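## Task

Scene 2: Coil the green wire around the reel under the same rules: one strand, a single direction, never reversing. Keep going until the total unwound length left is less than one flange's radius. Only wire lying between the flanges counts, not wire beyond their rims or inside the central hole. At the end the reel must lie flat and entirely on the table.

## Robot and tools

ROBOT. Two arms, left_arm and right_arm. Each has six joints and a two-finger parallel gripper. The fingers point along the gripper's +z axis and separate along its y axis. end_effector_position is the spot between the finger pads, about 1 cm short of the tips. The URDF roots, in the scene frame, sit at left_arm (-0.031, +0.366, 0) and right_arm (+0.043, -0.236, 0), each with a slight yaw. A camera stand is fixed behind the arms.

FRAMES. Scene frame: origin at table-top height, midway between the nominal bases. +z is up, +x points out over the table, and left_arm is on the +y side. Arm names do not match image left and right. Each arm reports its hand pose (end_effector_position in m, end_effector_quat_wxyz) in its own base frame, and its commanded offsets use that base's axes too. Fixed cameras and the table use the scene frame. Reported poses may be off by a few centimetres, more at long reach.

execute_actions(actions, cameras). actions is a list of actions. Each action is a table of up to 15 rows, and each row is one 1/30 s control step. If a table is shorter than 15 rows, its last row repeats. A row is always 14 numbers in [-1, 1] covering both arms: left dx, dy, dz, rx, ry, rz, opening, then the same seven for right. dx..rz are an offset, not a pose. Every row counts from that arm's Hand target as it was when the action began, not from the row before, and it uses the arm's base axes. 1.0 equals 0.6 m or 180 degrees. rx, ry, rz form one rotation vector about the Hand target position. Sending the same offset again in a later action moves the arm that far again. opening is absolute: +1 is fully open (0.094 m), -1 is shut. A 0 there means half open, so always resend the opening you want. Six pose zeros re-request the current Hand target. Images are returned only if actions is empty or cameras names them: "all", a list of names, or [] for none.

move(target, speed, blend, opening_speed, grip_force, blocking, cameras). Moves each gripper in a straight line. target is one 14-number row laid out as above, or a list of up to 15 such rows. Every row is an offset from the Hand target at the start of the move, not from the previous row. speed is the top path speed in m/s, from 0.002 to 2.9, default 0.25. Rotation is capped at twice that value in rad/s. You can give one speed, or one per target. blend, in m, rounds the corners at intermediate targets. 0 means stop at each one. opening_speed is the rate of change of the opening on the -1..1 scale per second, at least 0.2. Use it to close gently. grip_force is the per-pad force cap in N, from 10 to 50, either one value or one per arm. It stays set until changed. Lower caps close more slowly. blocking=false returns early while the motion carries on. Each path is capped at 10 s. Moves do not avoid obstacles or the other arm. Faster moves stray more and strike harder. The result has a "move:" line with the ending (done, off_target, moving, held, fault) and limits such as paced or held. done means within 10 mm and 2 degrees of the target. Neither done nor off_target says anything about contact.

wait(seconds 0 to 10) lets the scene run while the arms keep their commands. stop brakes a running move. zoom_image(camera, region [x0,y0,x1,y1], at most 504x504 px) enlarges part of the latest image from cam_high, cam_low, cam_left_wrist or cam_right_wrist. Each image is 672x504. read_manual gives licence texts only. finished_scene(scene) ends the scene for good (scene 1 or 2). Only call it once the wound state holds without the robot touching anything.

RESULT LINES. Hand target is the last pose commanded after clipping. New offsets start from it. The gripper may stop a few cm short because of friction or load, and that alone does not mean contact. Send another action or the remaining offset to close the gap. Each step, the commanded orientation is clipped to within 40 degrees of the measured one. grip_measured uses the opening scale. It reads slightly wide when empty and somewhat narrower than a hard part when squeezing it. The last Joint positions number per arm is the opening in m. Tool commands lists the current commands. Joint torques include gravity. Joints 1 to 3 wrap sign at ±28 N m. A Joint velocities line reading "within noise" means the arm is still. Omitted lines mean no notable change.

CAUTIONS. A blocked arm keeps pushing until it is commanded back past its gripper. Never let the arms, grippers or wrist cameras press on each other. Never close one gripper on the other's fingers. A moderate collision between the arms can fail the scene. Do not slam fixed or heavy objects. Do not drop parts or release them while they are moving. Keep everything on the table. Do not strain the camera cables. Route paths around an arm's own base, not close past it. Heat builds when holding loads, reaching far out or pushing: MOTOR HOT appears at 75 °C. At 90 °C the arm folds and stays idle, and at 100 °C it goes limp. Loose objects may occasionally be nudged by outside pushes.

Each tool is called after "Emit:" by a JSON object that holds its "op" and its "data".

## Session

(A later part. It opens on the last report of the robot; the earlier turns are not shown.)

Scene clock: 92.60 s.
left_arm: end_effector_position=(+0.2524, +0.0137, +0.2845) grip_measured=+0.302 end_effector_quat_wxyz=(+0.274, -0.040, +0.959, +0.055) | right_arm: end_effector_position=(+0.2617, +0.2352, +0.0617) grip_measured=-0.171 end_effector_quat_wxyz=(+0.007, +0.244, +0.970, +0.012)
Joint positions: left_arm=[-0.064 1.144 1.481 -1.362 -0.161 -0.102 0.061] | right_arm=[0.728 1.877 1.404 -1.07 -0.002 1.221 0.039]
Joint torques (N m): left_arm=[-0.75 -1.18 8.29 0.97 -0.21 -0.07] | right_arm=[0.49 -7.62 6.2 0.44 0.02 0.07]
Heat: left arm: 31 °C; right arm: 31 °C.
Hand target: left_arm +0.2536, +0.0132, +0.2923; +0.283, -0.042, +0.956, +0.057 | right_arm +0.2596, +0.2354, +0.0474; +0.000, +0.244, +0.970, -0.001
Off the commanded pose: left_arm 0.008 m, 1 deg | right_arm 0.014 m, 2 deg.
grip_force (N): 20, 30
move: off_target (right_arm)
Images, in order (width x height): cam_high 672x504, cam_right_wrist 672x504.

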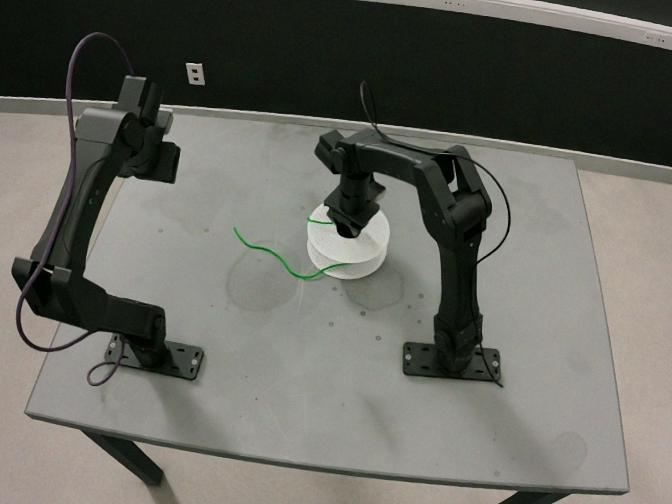

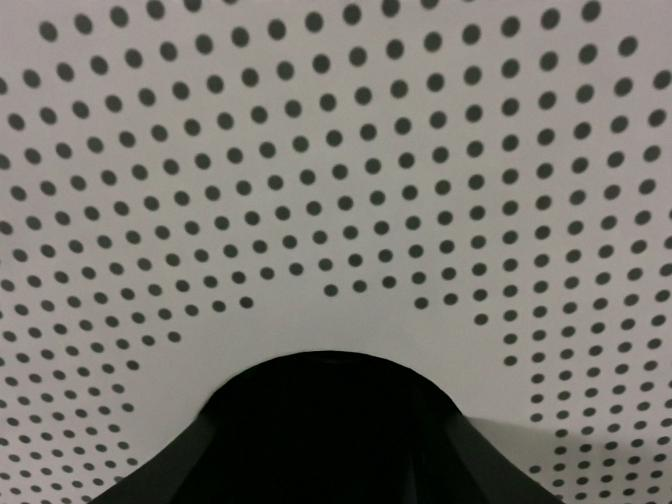

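Emit:
{"op": "move", "data": {"target": [[0,0,0,0,0,0,0.3,0,0,0.0,0,0,0.42,-0.1],[0,0,0,0,0,0,0.3,0,0,0,0,0,0.84,-0.1]], "speed": 0.3, "blend": [0.02,0], "cameras": ["cam_high","cam_low","cam_left_wrist"]}}

Emit:
{"op": "zoom_image", "data": {"camera": "cam_high", "region": [240, 180, 420, 320]}}

Emit:
{"op": "zoom_image", "data": {"camera": "cam_low", "region": [340, 210, 480, 315]}}

Scene clock: 99.03 s.
left_arm: end_effector_position=(+0.2524, +0.0137, +0.2845) grip_measured=+0.302 end_effector_quat_wxyz=(+0.274, -0.040, +0.959, +0.055) | right_arm: end_effector_position=(+0.2668, +0.2382, +0.0612) grip_measured=-0.147 end_effector_quat_wxyz=(-0.021, +0.871, -0.490, +0.015)
Joint positions: left_arm=[-0.064 1.144 1.481 -1.362 -0.161 -0.102 0.061] | right_arm=[0.734 1.879 1.404 -1.046 0.016 -1.383 0.04]
Joint torques (N m): left_arm=[-0.73 -1.21 8.28 0.97 -0.2 -0.07] | right_arm=[-0.2 -8.01 5.89 0.29 -0.17 -0.34]
Heat: left arm: 31 °C; right arm: 31 °C.
Hand target: left_arm +0.2536, +0.0132, +0.2923; +0.283, -0.042, +0.956, +0.057 | right_arm +0.2597, +0.2354, +0.0474; -0.001, +0.879, -0.477, +0.000
Off the commanded pose: left_arm 0.008 m, 1 deg | right_arm 0.016 m, 3 deg.
grip_force (N): 20, 30
move: off_target (right_arm)
Images, in order (width x height): cam_high 672x504, cam_low 672x504, cam_left_wrist 672x504.

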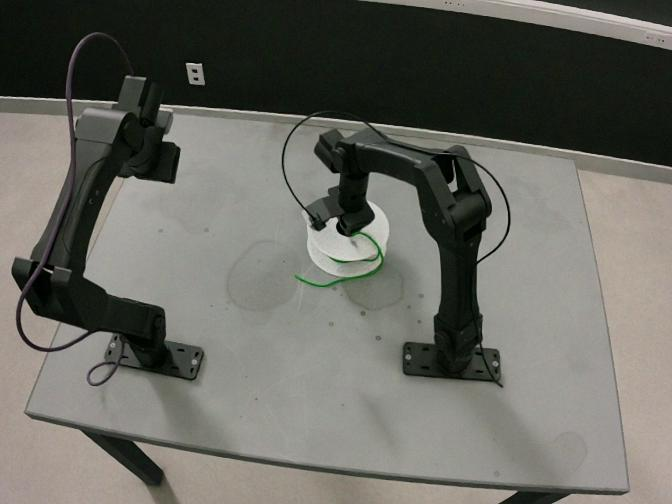

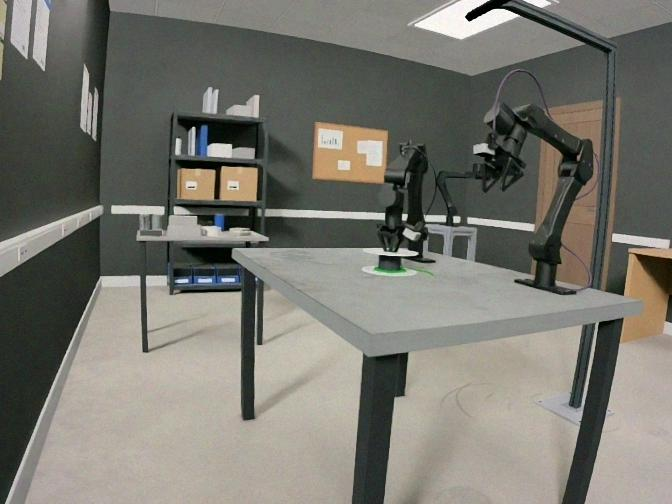

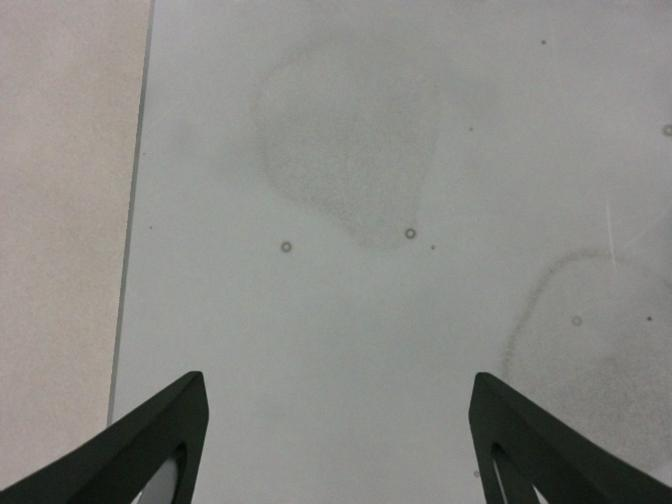

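Scaled by 2.800 from the camera's 672x504 image, which has a finer 960x720 frame.

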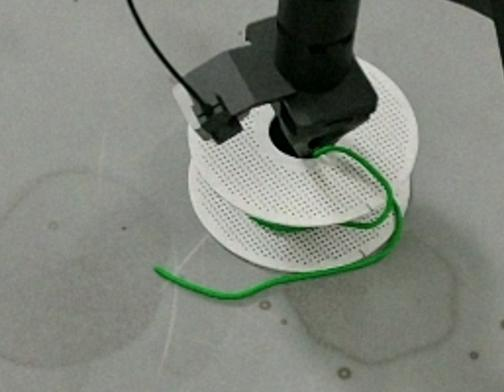

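Scaled by 3.600 from the camera's 672x504 image, which has a finer 960x720 frame.

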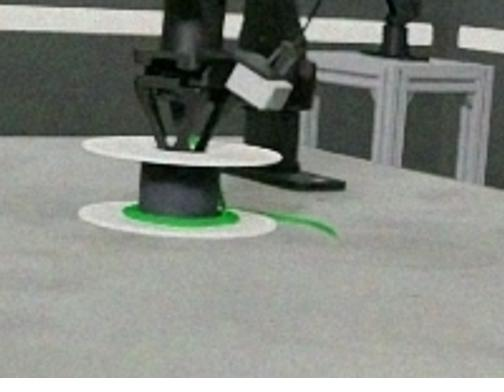

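Emit:
{"op": "move", "data": {"target": [[0,0,0,0,0,0,0.0,0.008,0.004,0,0,0,0,-0.7],[-0.03,-0.15,-0.05,-0.016,-0.006,-0.15,0.0,0.008,0.004,0,0,0,-0.36,-0.7],[-0.06,-0.3,-0.15,-0.032,-0.012,-0.3,0.0,0.008,0.004,0,0,0,-0.72,-0.7],[-0.06,-0.38,-0.329,-0.047,-0.017,-0.453,-0.2,0.008,0.004,0,0,0,0.906,-0.7]], "speed": [0.1,0.45,0.45,0.45], "blend": [0,0.02,0.02,0], "cameras": ["cam_left_wrist","cam_high","cam_right_wrist"]}}

Scene clock: 113.37 s.
left_arm: end_effector_position=(+0.2159, -0.2136, +0.0947) grip_measured=-0.198 end_effector_quat_wxyz=(+0.266, +0.571, +0.750, -0.203) | right_arm: end_effector_position=(+0.2651, +0.2382, +0.0507) grip_measured=-0.699 end_effector_quat_wxyz=(+0.005, +0.597, +0.802, +0.010)
Joint positions: left_arm=[-0.516 1.25 0.715 -0.516 0.462 0.66 0.038] | right_arm=[0.732 1.91 1.404 -1.043 0.006 2.011 0.014]
Joint torques (N m): left_arm=[0.77 -2.47 6.02 1.15 0.43 0.09] | right_arm=[-0.32 -8.79 8.57 0.08 -0.11 0.11]
Heat: left arm: 31 °C; right arm: 31 °C.
Hand target: left_arm +0.2175, -0.2148, +0.0949; +0.271, +0.572, +0.746, -0.208 | right_arm +0.2645, +0.2378, +0.0474; -0.001, +0.601, +0.799, -0.001
Off the commanded pose: left_arm 0.002 m, 1 deg | right_arm 0.003 m, 2 deg.
grip_force (N): 20, 30
move: done
Images, in order (width x height): cam_high 672x504, cam_left_wrist 672x504, cam_right_wrist 672x504.

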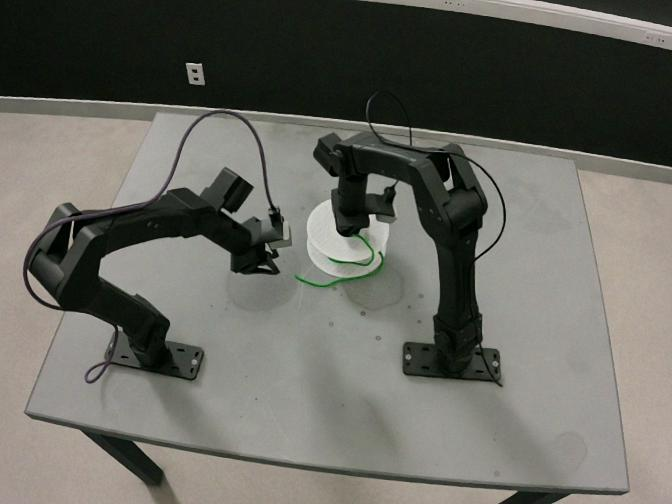

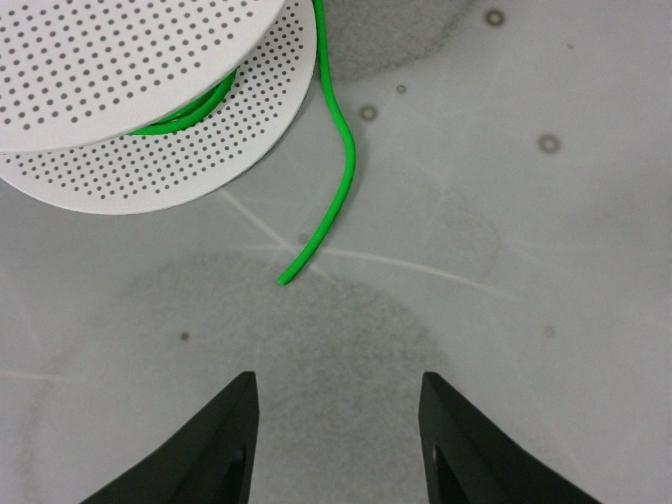

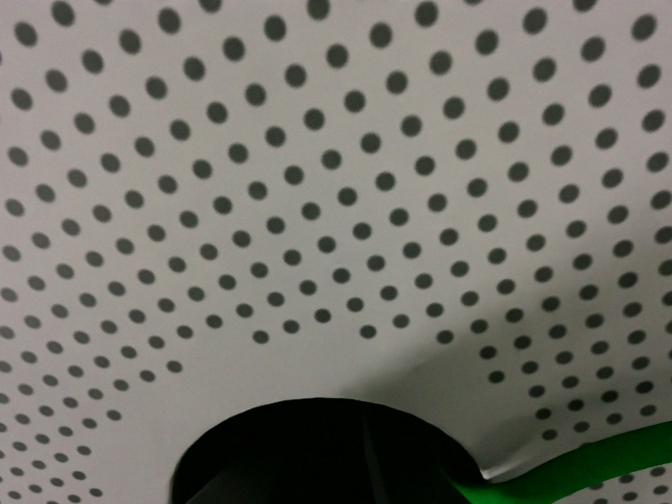

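Emit:
{"op": "move", "data": {"target": [[0.01,-0.02,0.02,0,0,-0.072,-0.4,0,0,0,0,0,0,-0.7],[0.035,-0.127,-0.13,0,0,-0.072,-0.4,0,0,0,0,0,0,-0.7]], "speed": [0.15,0.1], "cameras": ["cam_left_wrist"]}}

Scene clock: 119.67 s.
left_arm: end_effector_position=(+0.2408, -0.2881, +0.0194) grip_measured=-0.398 end_effector_quat_wxyz=(+0.246, +0.652, +0.678, -0.233) | right_arm: end_effector_position=(+0.2651, +0.2382, +0.0507) grip_measured=-0.699 end_effector_quat_wxyz=(+0.005, +0.597, +0.802, +0.010)
Joint positions: left_arm=[-0.638 1.736 0.817 -0.17 0.517 0.763 0.028] | right_arm=[0.732 1.91 1.404 -1.043 0.006 2.011 0.014]
Joint torques (N m): left_arm=[-0.65 -5.03 4.98 1.11 0.35 -0.03] | right_arm=[-0.35 -8.94 8.59 0.09 -0.08 0.09]
Heat: left arm: 31 °C; right arm: 30 °C.
Hand target: left_arm +0.2385, -0.2911, +0.0169; +0.246, +0.652, +0.676, -0.237 | right_arm +0.2645, +0.2378, +0.0474; -0.001, +0.601, +0.799, -0.001
Off the commanded pose: left_arm 0.004 m, 1 deg | right_arm 0.003 m, 2 deg.
grip_force (N): 20, 30
move: done
Images, in order (width x height): cam_left_wrist 672x504.

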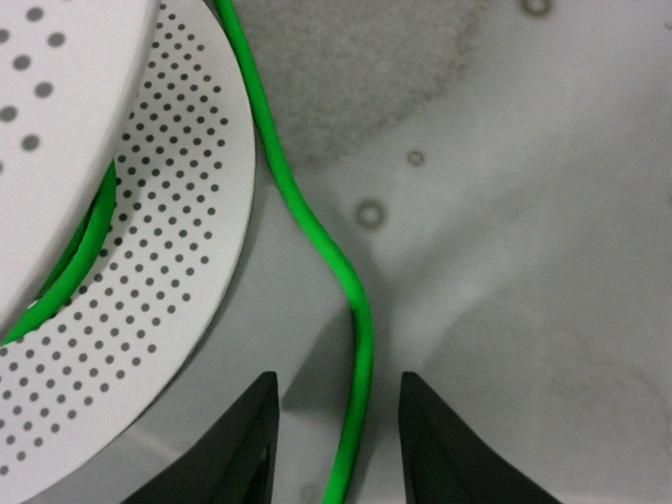

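Emit:
{"op": "move", "data": {"target": [[0,0,-0.003,0,0,0,-0.4,0,0,0,0,0,0,-0.7],[0,0,-0.003,0,0,0,-0.96,0,0,0,0,0,0,-0.1],[-0.13,0.09,0.025,0,0,0.1,-0.96,0,0,0,0,0,0,-0.1]], "speed": [0.05,0.1,0.06], "opening_speed": 0.5, "grip_force": [30,30], "cameras": ["cam_left_wrist","cam_high","cam_low"]}}

Emit:
{"op": "zoom_image", "data": {"camera": "cam_high", "region": [240, 180, 420, 320]}}

Emit:
{"op": "zoom_image", "data": {"camera": "cam_low", "region": [340, 210, 480, 315]}}

Scene clock: 127.07 s.
left_arm: end_effector_position=(+0.1645, -0.2378, +0.0311) grip_measured=-0.952 end_effector_quat_wxyz=(+0.281, +0.538, +0.771, -0.194) | right_arm: end_effector_position=(+0.2650, +0.2382, +0.0588) grip_measured=-0.184 end_effector_quat_wxyz=(+0.004, +0.598, +0.802, +0.009)
Joint positions: left_arm=[-0.813 1.211 0.38 -0.084 0.253 0.32 0.002] | right_arm=[0.732 1.904 1.429 -1.076 0.005 2.013 0.038]
Joint torques (N m): left_arm=[-0.69 -3.45 5.3 1.09 0.12 -0.12] | right_arm=[-0.24 -8.43 6.43 0.43 -0.09 0.08]
Heat: left arm: 31 °C; right arm: 30 °C.
Hand target: left_arm +0.1605, -0.2371, +0.0319; +0.280, +0.539, +0.770, -0.196 | right_arm +0.2646, +0.2378, +0.0474; -0.001, +0.601, +0.799, -0.001
Off the commanded pose: left_arm 0.004 m, 0 deg | right_arm 0.011 m, 1 deg.
grip_force (N): 30, 30
move: off_target (right_arm)
Images, in order (width x height): cam_high 672x504, cam_low 672x504, cam_left_wrist 672x504.

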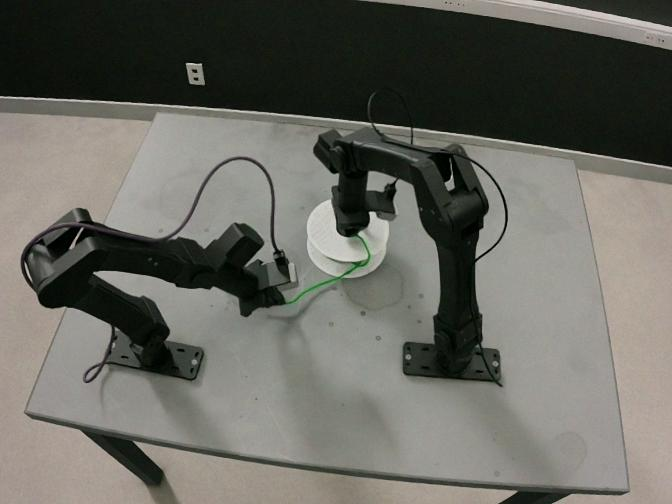

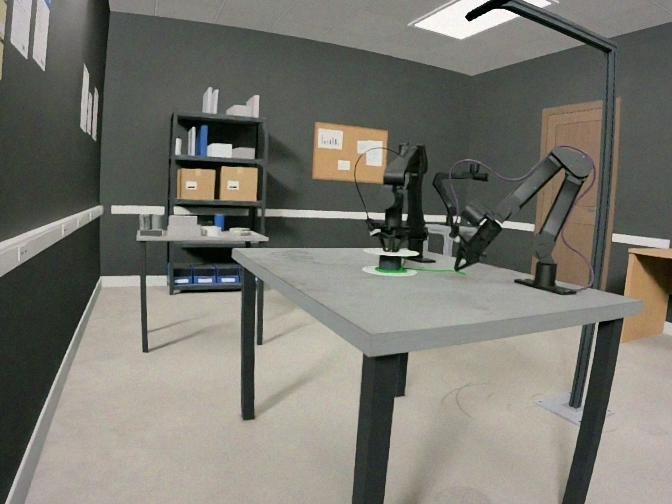

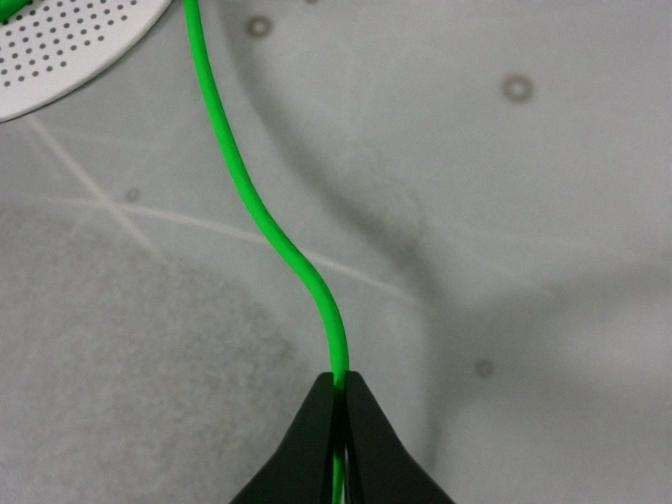

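Scaled by 2.800 from the camera's 672x504 image, which has a finer 960x720 frame.

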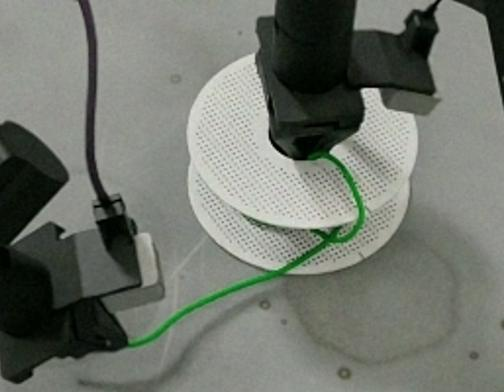

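Scaled by 3.600 from the camera's 672x504 image, which has a finer 960x720 frame.

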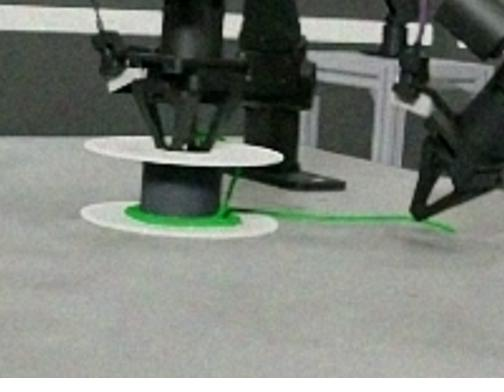

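Emit:
{"op": "move", "data": {"target": [[-0.065,0.095,0.01,0,0,0.1,-0.96,0,0,0,0,0,0,-0.1]], "speed": [0.05], "cameras": ["cam_left_wrist","cam_high","cam_low"]}}

Emit:
{"op": "zoom_image", "data": {"camera": "cam_high", "region": [240, 180, 420, 320]}}

Emit:
{"op": "zoom_image", "data": {"camera": "cam_low", "region": [340, 210, 480, 315]}}

Scene clock: 133.07 s.
left_arm: end_effector_position=(+0.1247, -0.1837, +0.0417) grip_measured=-0.952 end_effector_quat_wxyz=(+0.313, +0.410, +0.842, -0.154) | right_arm: end_effector_position=(+0.2650, +0.2382, +0.0588) grip_measured=-0.184 end_effector_quat_wxyz=(+0.004, +0.598, +0.801, +0.009)
Joint positions: left_arm=[-1.057 0.661 0.225 -0.427 -0.096 -0.115 0.002] | right_arm=[0.732 1.904 1.429 -1.076 0.005 2.014 0.038]
Joint torques (N m): left_arm=[-0.79 -0.05 6.27 1.06 -0.11 -0.02] | right_arm=[-0.29 -8.4 6.45 0.39 -0.09 0.06]
Heat: left arm: 31 °C; right arm: 30 °C.
Hand target: left_arm +0.1216, -0.1801, +0.0380; +0.307, +0.412, +0.845, -0.150 | right_arm +0.2646, +0.2378, +0.0474; -0.001, +0.601, +0.799, -0.001
Off the commanded pose: left_arm 0.006 m, 1 deg | right_arm 0.011 m, 1 deg.
grip_force (N): 30, 30
move: off_target (right_arm)
Images, in order (width x height): cam_high 672x504, cam_low 672x504, cam_left_wrist 672x504.

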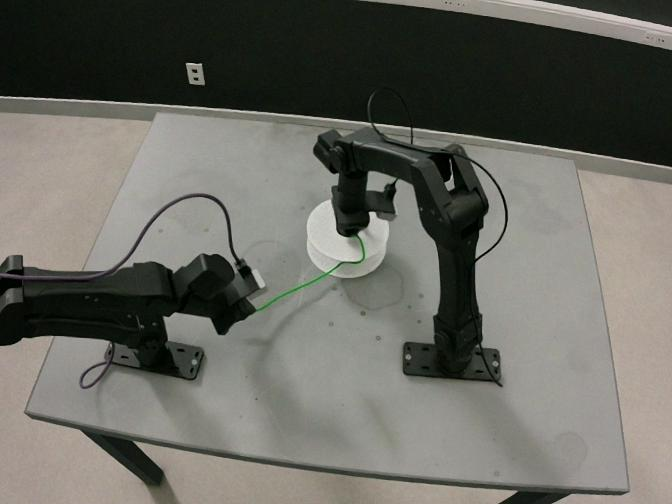

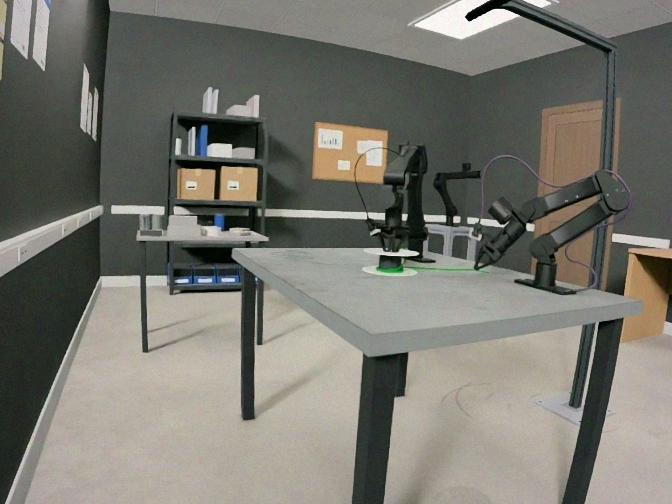

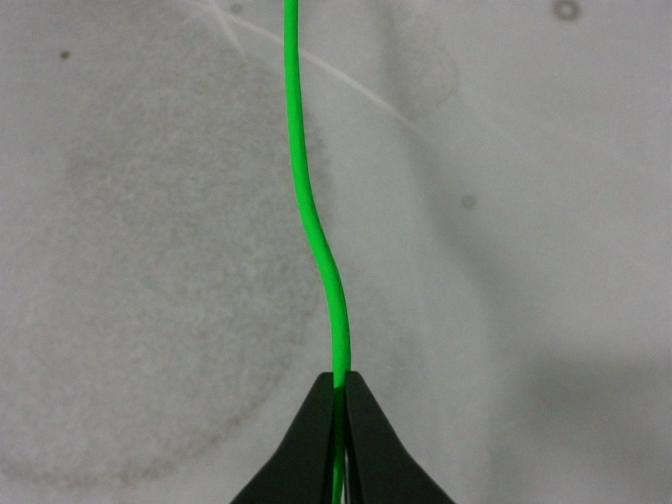

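Scaled by 2.800 from the camera's 672x504 image, which has a finer 960x720 frame.

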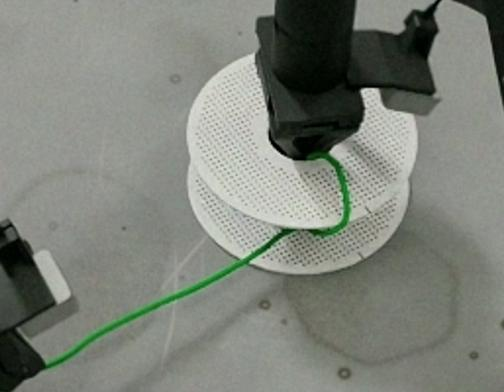

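Scaled by 3.600 from the camera's 672x504 image, which has a finer 960x720 frame.

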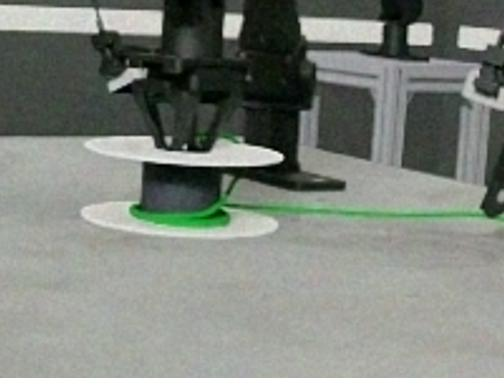

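Emit:
{"op": "move", "data": {"target": [[0,0,0,0,0,0,-0.96,0,0,-0.005,0,0,0,-0.32],[-0.015,0.03,0.19,0,0,0,-0.96,0,0,-0.005,0,0,0,-0.32]], "speed": [0.05,0.05], "cameras": ["cam_left_wrist","cam_high","cam_low"]}}

Emit:
{"op": "zoom_image", "data": {"camera": "cam_high", "region": [240, 180, 420, 320]}}

Emit:
{"op": "zoom_image", "data": {"camera": "cam_low", "region": [340, 210, 480, 315]}}

Scene clock: 140.10 s.
left_arm: end_effector_position=(+0.1121, -0.1612, +0.1427) grip_measured=-0.952 end_effector_quat_wxyz=(+0.302, +0.413, +0.847, -0.146) | right_arm: end_effector_position=(+0.2659, +0.2431, +0.0561) grip_measured=-0.319 end_effector_quat_wxyz=(-0.003, +0.598, +0.801, +0.015)
Joint positions: left_arm=[-1.057 0.574 0.637 -0.957 -0.097 -0.115 0.002] | right_arm=[0.732 1.913 1.429 -1.059 -0.012 2.014 0.032]
Joint torques (N m): left_arm=[0.01 1.47 9.35 1.1 -0.06 0] | right_arm=[-0.29 -8.91 5.82 0.35 0.09 0.05]
Heat: left arm: 31 °C; right arm: 31 °C.
Hand target: left_arm +0.1126, -0.1621, +0.1519; +0.307, +0.412, +0.845, -0.150 | right_arm +0.2645, +0.2378, +0.0444; -0.001, +0.601, +0.799, -0.001
Off the commanded pose: left_arm 0.009 m, 1 deg | right_arm 0.013 m, 2 deg.
grip_force (N): 30, 30
move: off_target (right_arm)
Images, in order (width x height): cam_high 672x504, cam_low 672x504, cam_left_wrist 672x504.

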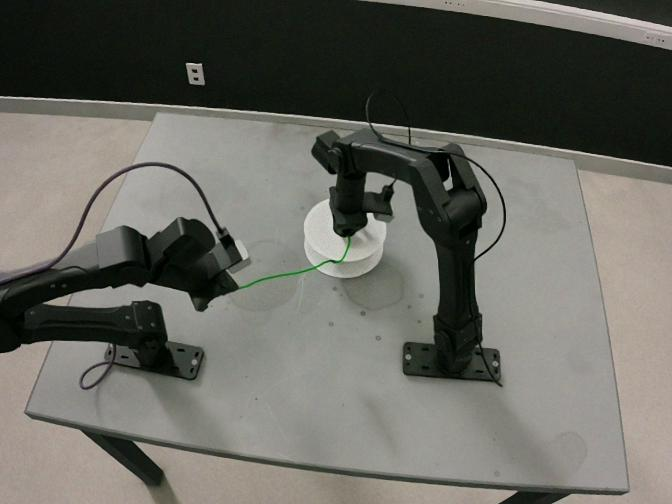

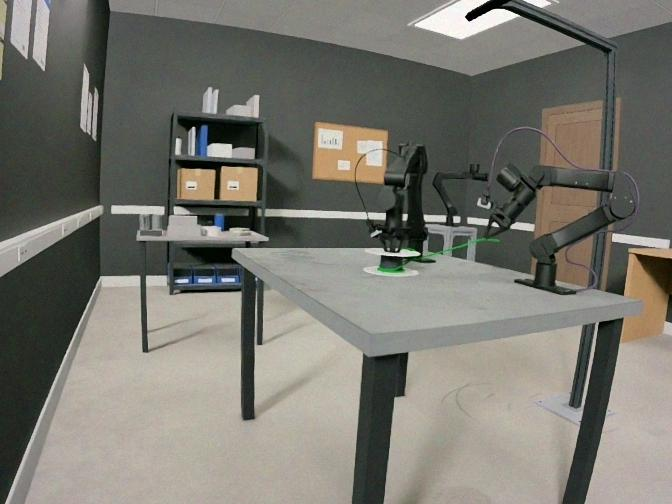

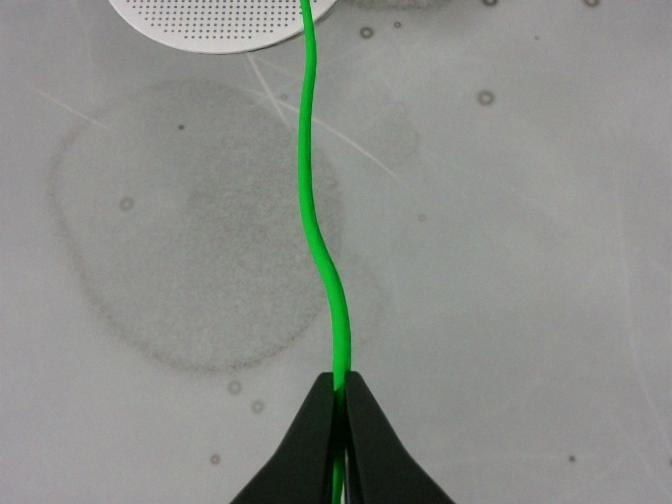

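Scaled by 2.800 from the camera's 672x504 image, which has a finer 960x720 frame.

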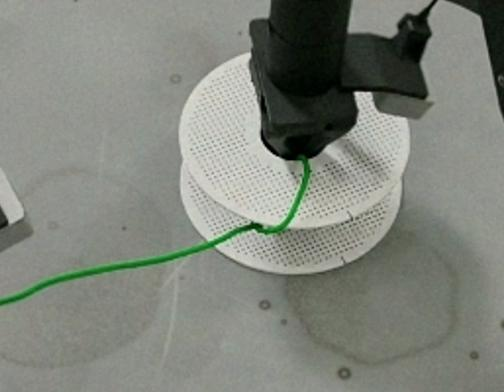

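Scaled by 3.600 from the camera's 672x504 image, which has a finer 960x720 frame.

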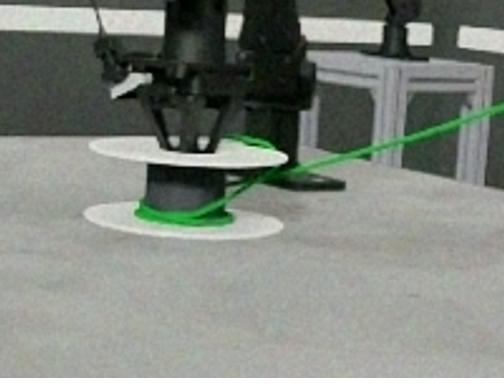

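Emit:
{"op": "move", "data": {"target": [[-0.01,0.015,0.16,0,0,0,-0.96,0,0,0,0,0,0,-0.28]], "speed": [0.05], "cameras": ["cam_high","cam_low","cam_right_wrist"]}}

Emit:
{"op": "zoom_image", "data": {"camera": "cam_high", "region": [240, 180, 420, 320]}}

Emit:
{"op": "zoom_image", "data": {"camera": "cam_low", "region": [340, 210, 480, 315]}}

Scene clock: 146.53 s.
left_arm: end_effector_position=(+0.1156, -0.1599, +0.2328) grip_measured=-0.954 end_effector_quat_wxyz=(+0.306, +0.410, +0.848, -0.137) | right_arm: end_effector_position=(+0.2521, +0.2639, +0.0592) grip_measured=-0.284 end_effector_quat_wxyz=(-0.055, +0.596, +0.800, +0.035)
Joint positions: left_arm=[-1.057 0.74 1.046 -1.203 -0.117 -0.115 0.002] | right_arm=[0.745 1.908 1.429 -1.044 -0.122 2.028 0.034]
Joint torques (N m): left_arm=[-0.51 -0.55 11.25 0.64 0.13 -0.04] | right_arm=[-1.5 -8.66 6.06 0.19 1.13 -0.11]
Heat: left arm: 32 °C; right arm: 31 °C.
Hand target: left_arm +0.1065, -0.1531, +0.2478; +0.307, +0.412, +0.845, -0.149 | right_arm +0.2645, +0.2378, +0.0444; -0.001, +0.601, +0.799, -0.001
Off the commanded pose: left_arm 0.019 m, 2 deg | right_arm 0.033 m, 8 deg.
grip_force (N): 30, 30
move: off_target (left_arm, right_arm)
Images, in order (width x height): cam_high 672x504, cam_low 672x504, cam_right_wrist 672x504.

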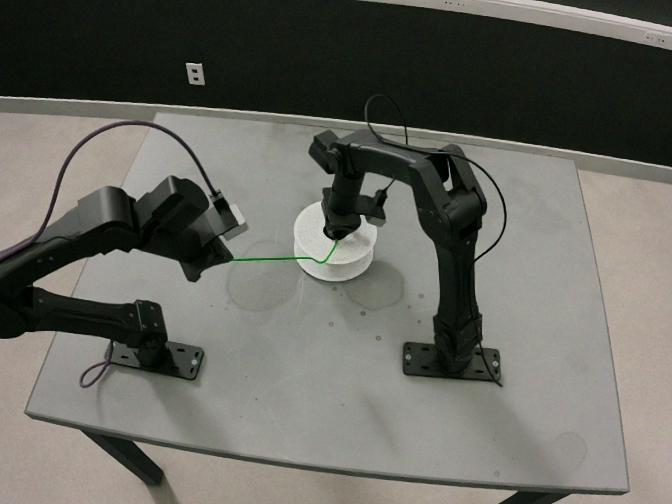

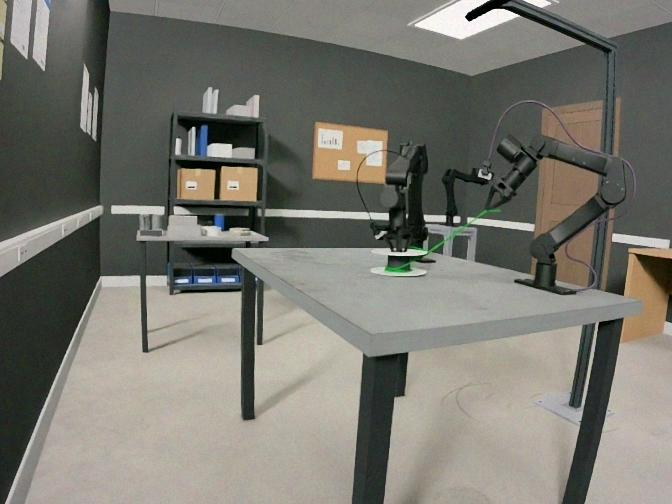

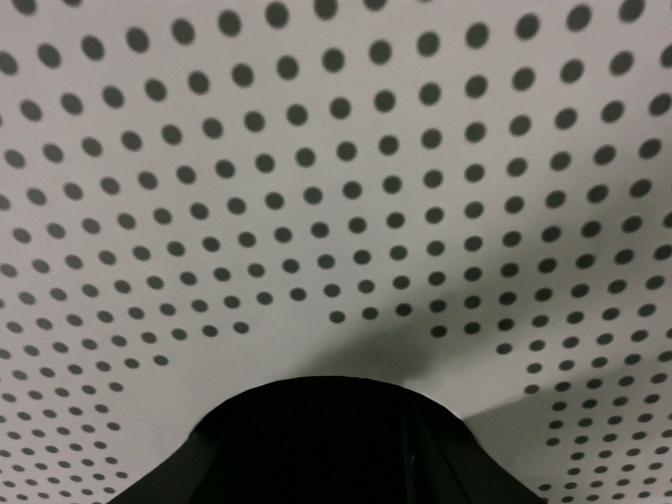

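Scaled by 2.800 from the camera's 672x504 image, which has a finer 960x720 frame.

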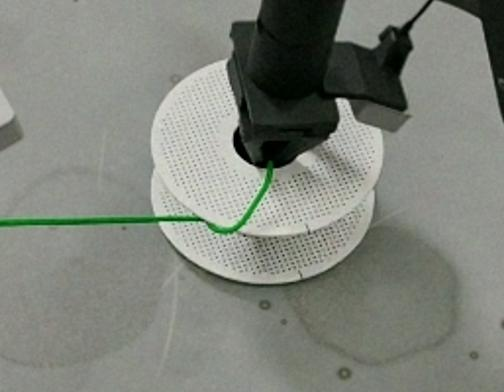

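Scaled by 3.600 from the camera's 672x504 image, which has a finer 960x720 frame.

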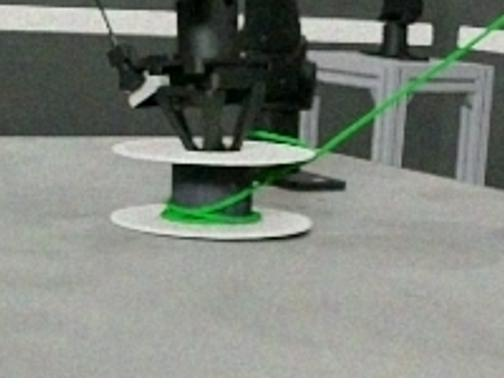

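Emit:
{"op": "move", "data": {"target": [[0.04,-0.07,-0.347,0,0,0,-0.96,0,0,0,0,0,0,-0.28],[0.045,-0.08,-0.347,0,0,0,-0.96,-0.012,0.03,0.02,0,0,0,-0.65],[0.045,-0.08,-0.347,0,0,0,-0.96,-0.012,0.03,0.14,0,0,0,-0.65]], "speed": [0.12,0.1,0.1], "cameras": ["cam_high","cam_low","cam_right_wrist","cam_left_wrist"]}}

Emit:
{"op": "zoom_image", "data": {"camera": "cam_high", "region": [240, 180, 420, 320]}}

Scene clock: 156.77 s.
left_arm: end_effector_position=(+0.1321, -0.1945, +0.0346) grip_measured=-0.954 end_effector_quat_wxyz=(+0.298, +0.413, +0.849, -0.140) | right_arm: end_effector_position=(+0.2577, +0.2558, +0.1208) grip_measured=-0.648 end_effector_quat_wxyz=(-0.006, +0.600, +0.800, -0.003)
Joint positions: left_arm=[-1.057 0.832 0.258 -0.334 -0.103 -0.115 0.002] | right_arm=[0.773 1.931 1.713 -1.36 -0.012 2.061 0.017]
Joint torques (N m): left_arm=[-0.58 0.05 7.13 1.45 -0.04 -0.06] | right_arm=[0.47 -11.41 9.21 0 0.07 0.08]
Heat: left arm: 32 °C; right arm: 32 °C.
Hand target: left_arm +0.1336, -0.2012, +0.0398; +0.307, +0.412, +0.845, -0.150 | right_arm +0.2573, +0.2559, +0.1284; -0.001, +0.601, +0.799, -0.001
Off the commanded pose: left_arm 0.008 m, 2 deg | right_arm 0.008 m, 1 deg.
grip_force (N): 30, 30
move: done

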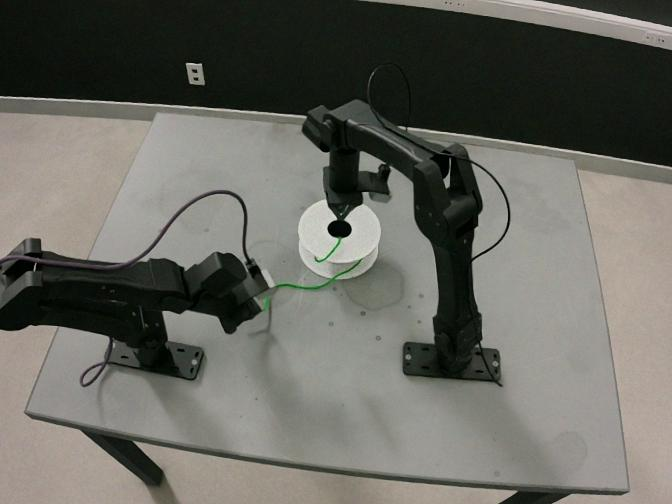

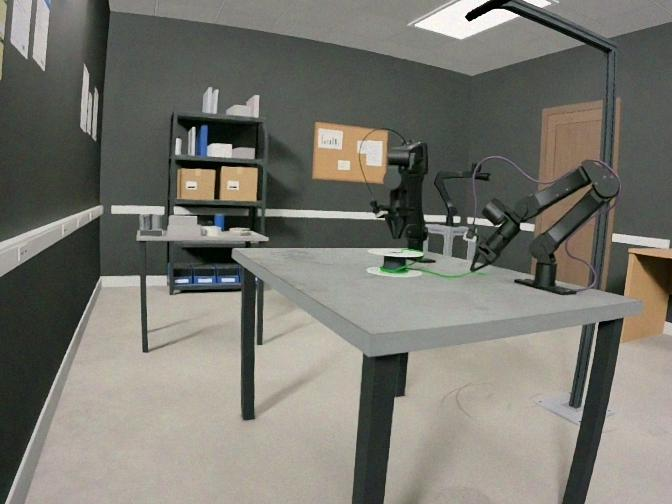

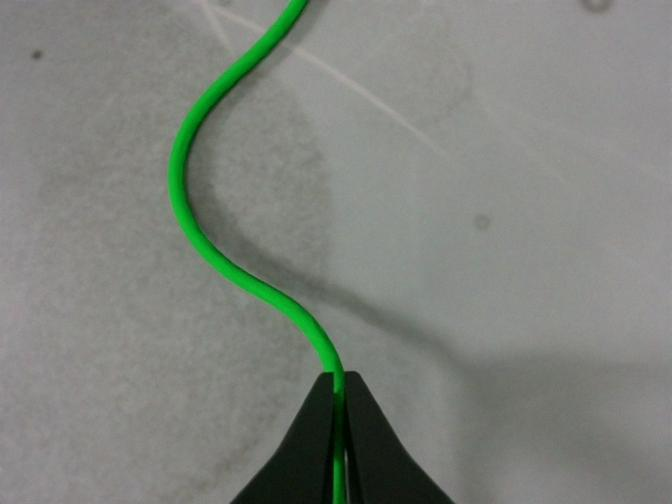

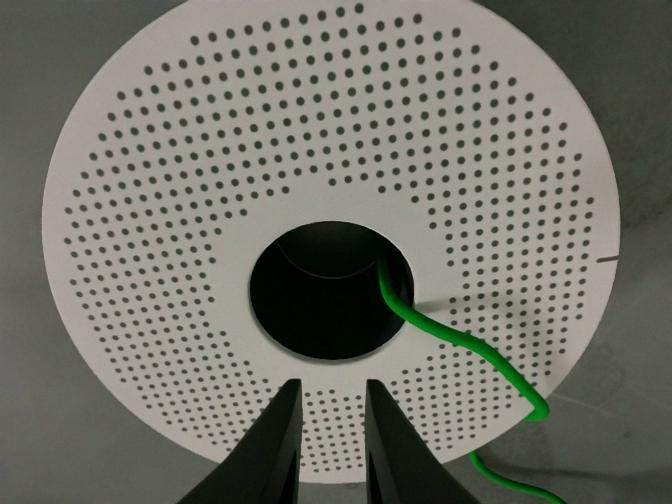

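Scaled by 2.800 from the camera's 672x504 image, which has a finer 960x720 frame.

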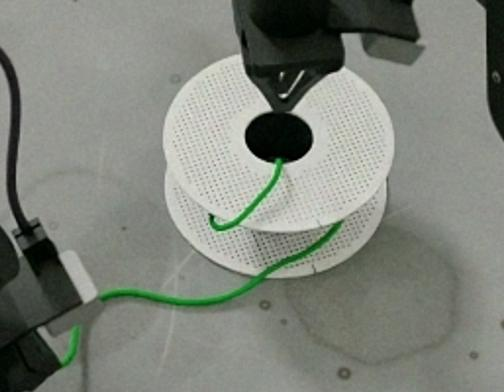

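Emit:
{"op": "move", "data": {"target": [[0,0,0,0,0,0,-0.96,-0.066,0.0047,-0.03,0,0,0.326,-0.6],[0,0,0,0,0,0,-0.96,-0.066,0.0047,-0.09,0,0,0.326,-0.6]], "speed": [0.2,0.06], "cameras": ["cam_high","cam_right_wrist"]}}

Emit:
{"op": "zoom_image", "data": {"camera": "cam_high", "region": [260, 180, 400, 300]}}

Scene clock: 163.90 s.
left_arm: end_effector_position=(+0.1321, -0.1945, +0.0346) grip_measured=-0.954 end_effector_quat_wxyz=(+0.298, +0.413, +0.849, -0.140) | right_arm: end_effector_position=(+0.2157, +0.2570, +0.0777) grip_measured=-0.602 end_effector_quat_wxyz=(-0.011, +0.139, +0.990, -0.007)
Joint positions: left_arm=[-1.057 0.832 0.258 -0.334 -0.103 -0.115 0.002] | right_arm=[0.863 1.852 1.437 -1.179 -0.012 1.142 0.019]
Joint torques (N m): left_arm=[-0.58 0.03 7.16 1.45 -0.04 -0.05] | right_arm=[0.49 -10.66 5.24 0.56 0.09 -0.1]
Heat: left arm: 32 °C; right arm: 33 °C.
Hand target: left_arm +0.1336, -0.2012, +0.0398; +0.307, +0.412, +0.845, -0.150 | right_arm +0.2177, +0.2587, +0.0744; +0.000, +0.132, +0.991, -0.001
Off the commanded pose: left_arm 0.009 m, 2 deg | right_arm 0.004 m, 2 deg.
grip_force (N): 30, 30
move: done
Images, in order (width x height): cam_high 672x504, cam_right_wrist 672x504.

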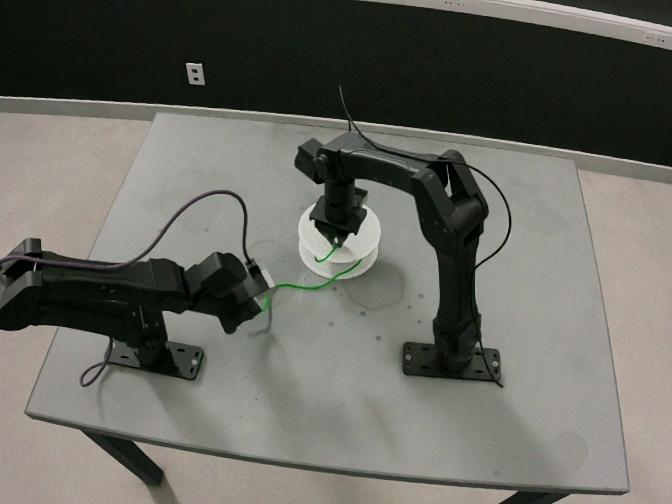

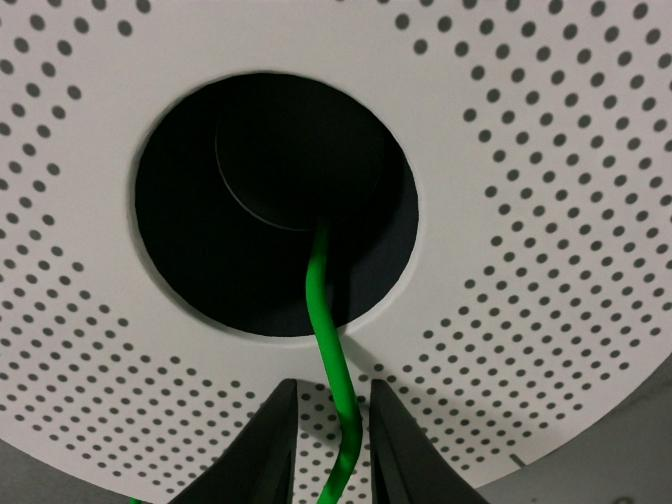

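Scaled by 3.600 from the camera's 672x504 image, which has a finer 960x720 frame.

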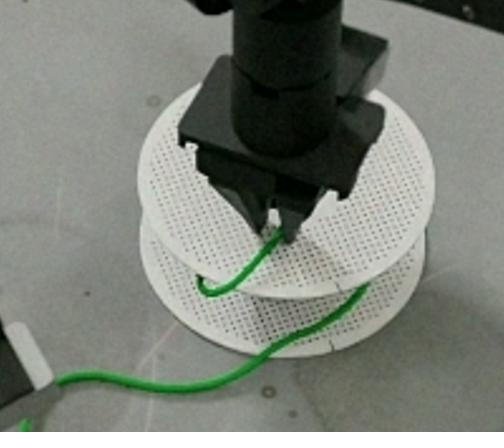

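Emit:
{"op": "move", "data": {"target": [[0,0,0,0,0,0,-0.96,0,0,0,0,0,0,-0.96],[0,0,0,0,0,0,-0.96,0,0,0.09,0,0,0,-0.96],[0,0,0,0,0,0,-0.96,-0.06,0.035,0.09,0,0,0,-0.96],[0,0,0,0,0,0,-0.96,-0.06,0.035,0.012,0,0,0,-0.96]], "speed": [0.1,0.1,0.1,0.08], "cameras": ["cam_high","cam_right_wrist"]}}

Emit:
{"op": "zoom_image", "data": {"camera": "cam_high", "region": [260, 180, 400, 300]}}

Scene clock: 171.10 s.
left_arm: end_effector_position=(+0.1322, -0.1947, +0.0348) grip_measured=-0.954 end_effector_quat_wxyz=(+0.298, +0.413, +0.849, -0.140) | right_arm: end_effector_position=(+0.1814, +0.2816, +0.0811) grip_measured=-0.896 end_effector_quat_wxyz=(-0.007, +0.130, +0.992, -0.002)
Joint positions: left_arm=[-1.057 0.832 0.258 -0.332 -0.103 -0.115 0.002] | right_arm=[0.99 1.834 1.427 -1.173 -0.011 1.25 0.005]
Joint torques (N m): left_arm=[-0.57 0.05 7.16 1.44 -0.04 -0.05] | right_arm=[0.09 -10.96 6.11 0.26 0.11 0.08]
Heat: left arm: 32 °C; right arm: 33 °C.
Hand target: left_arm +0.1336, -0.2012, +0.0398; +0.307, +0.412, +0.845, -0.150 | right_arm +0.1818, +0.2797, +0.0816; +0.000, +0.133, +0.991, -0.001
Off the commanded pose: left_arm 0.008 m, 2 deg | right_arm 0.002 m, 1 deg.
grip_force (N): 30, 30
move: done
Images, in order (width x height): cam_high 672x504, cam_right_wrist 672x504.

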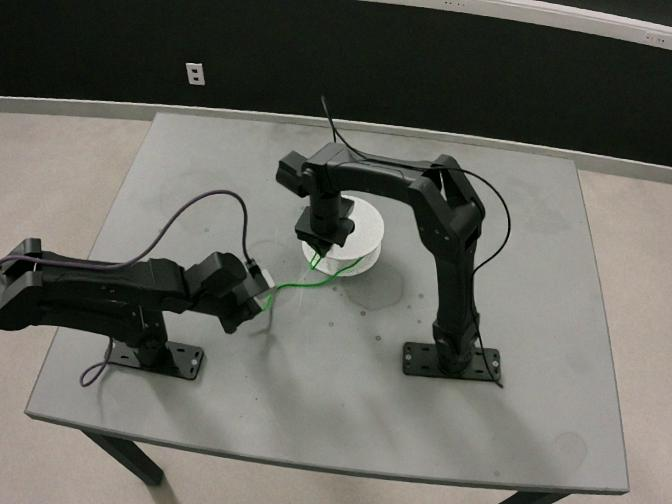

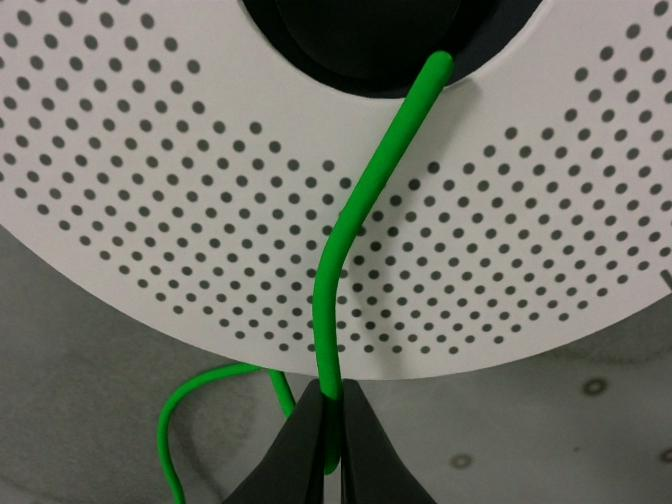

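Scaled by 3.600 from the camera's 672x504 image, which has a finer 960x720 frame.

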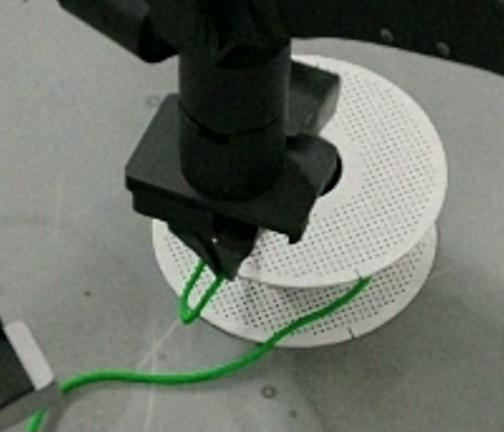

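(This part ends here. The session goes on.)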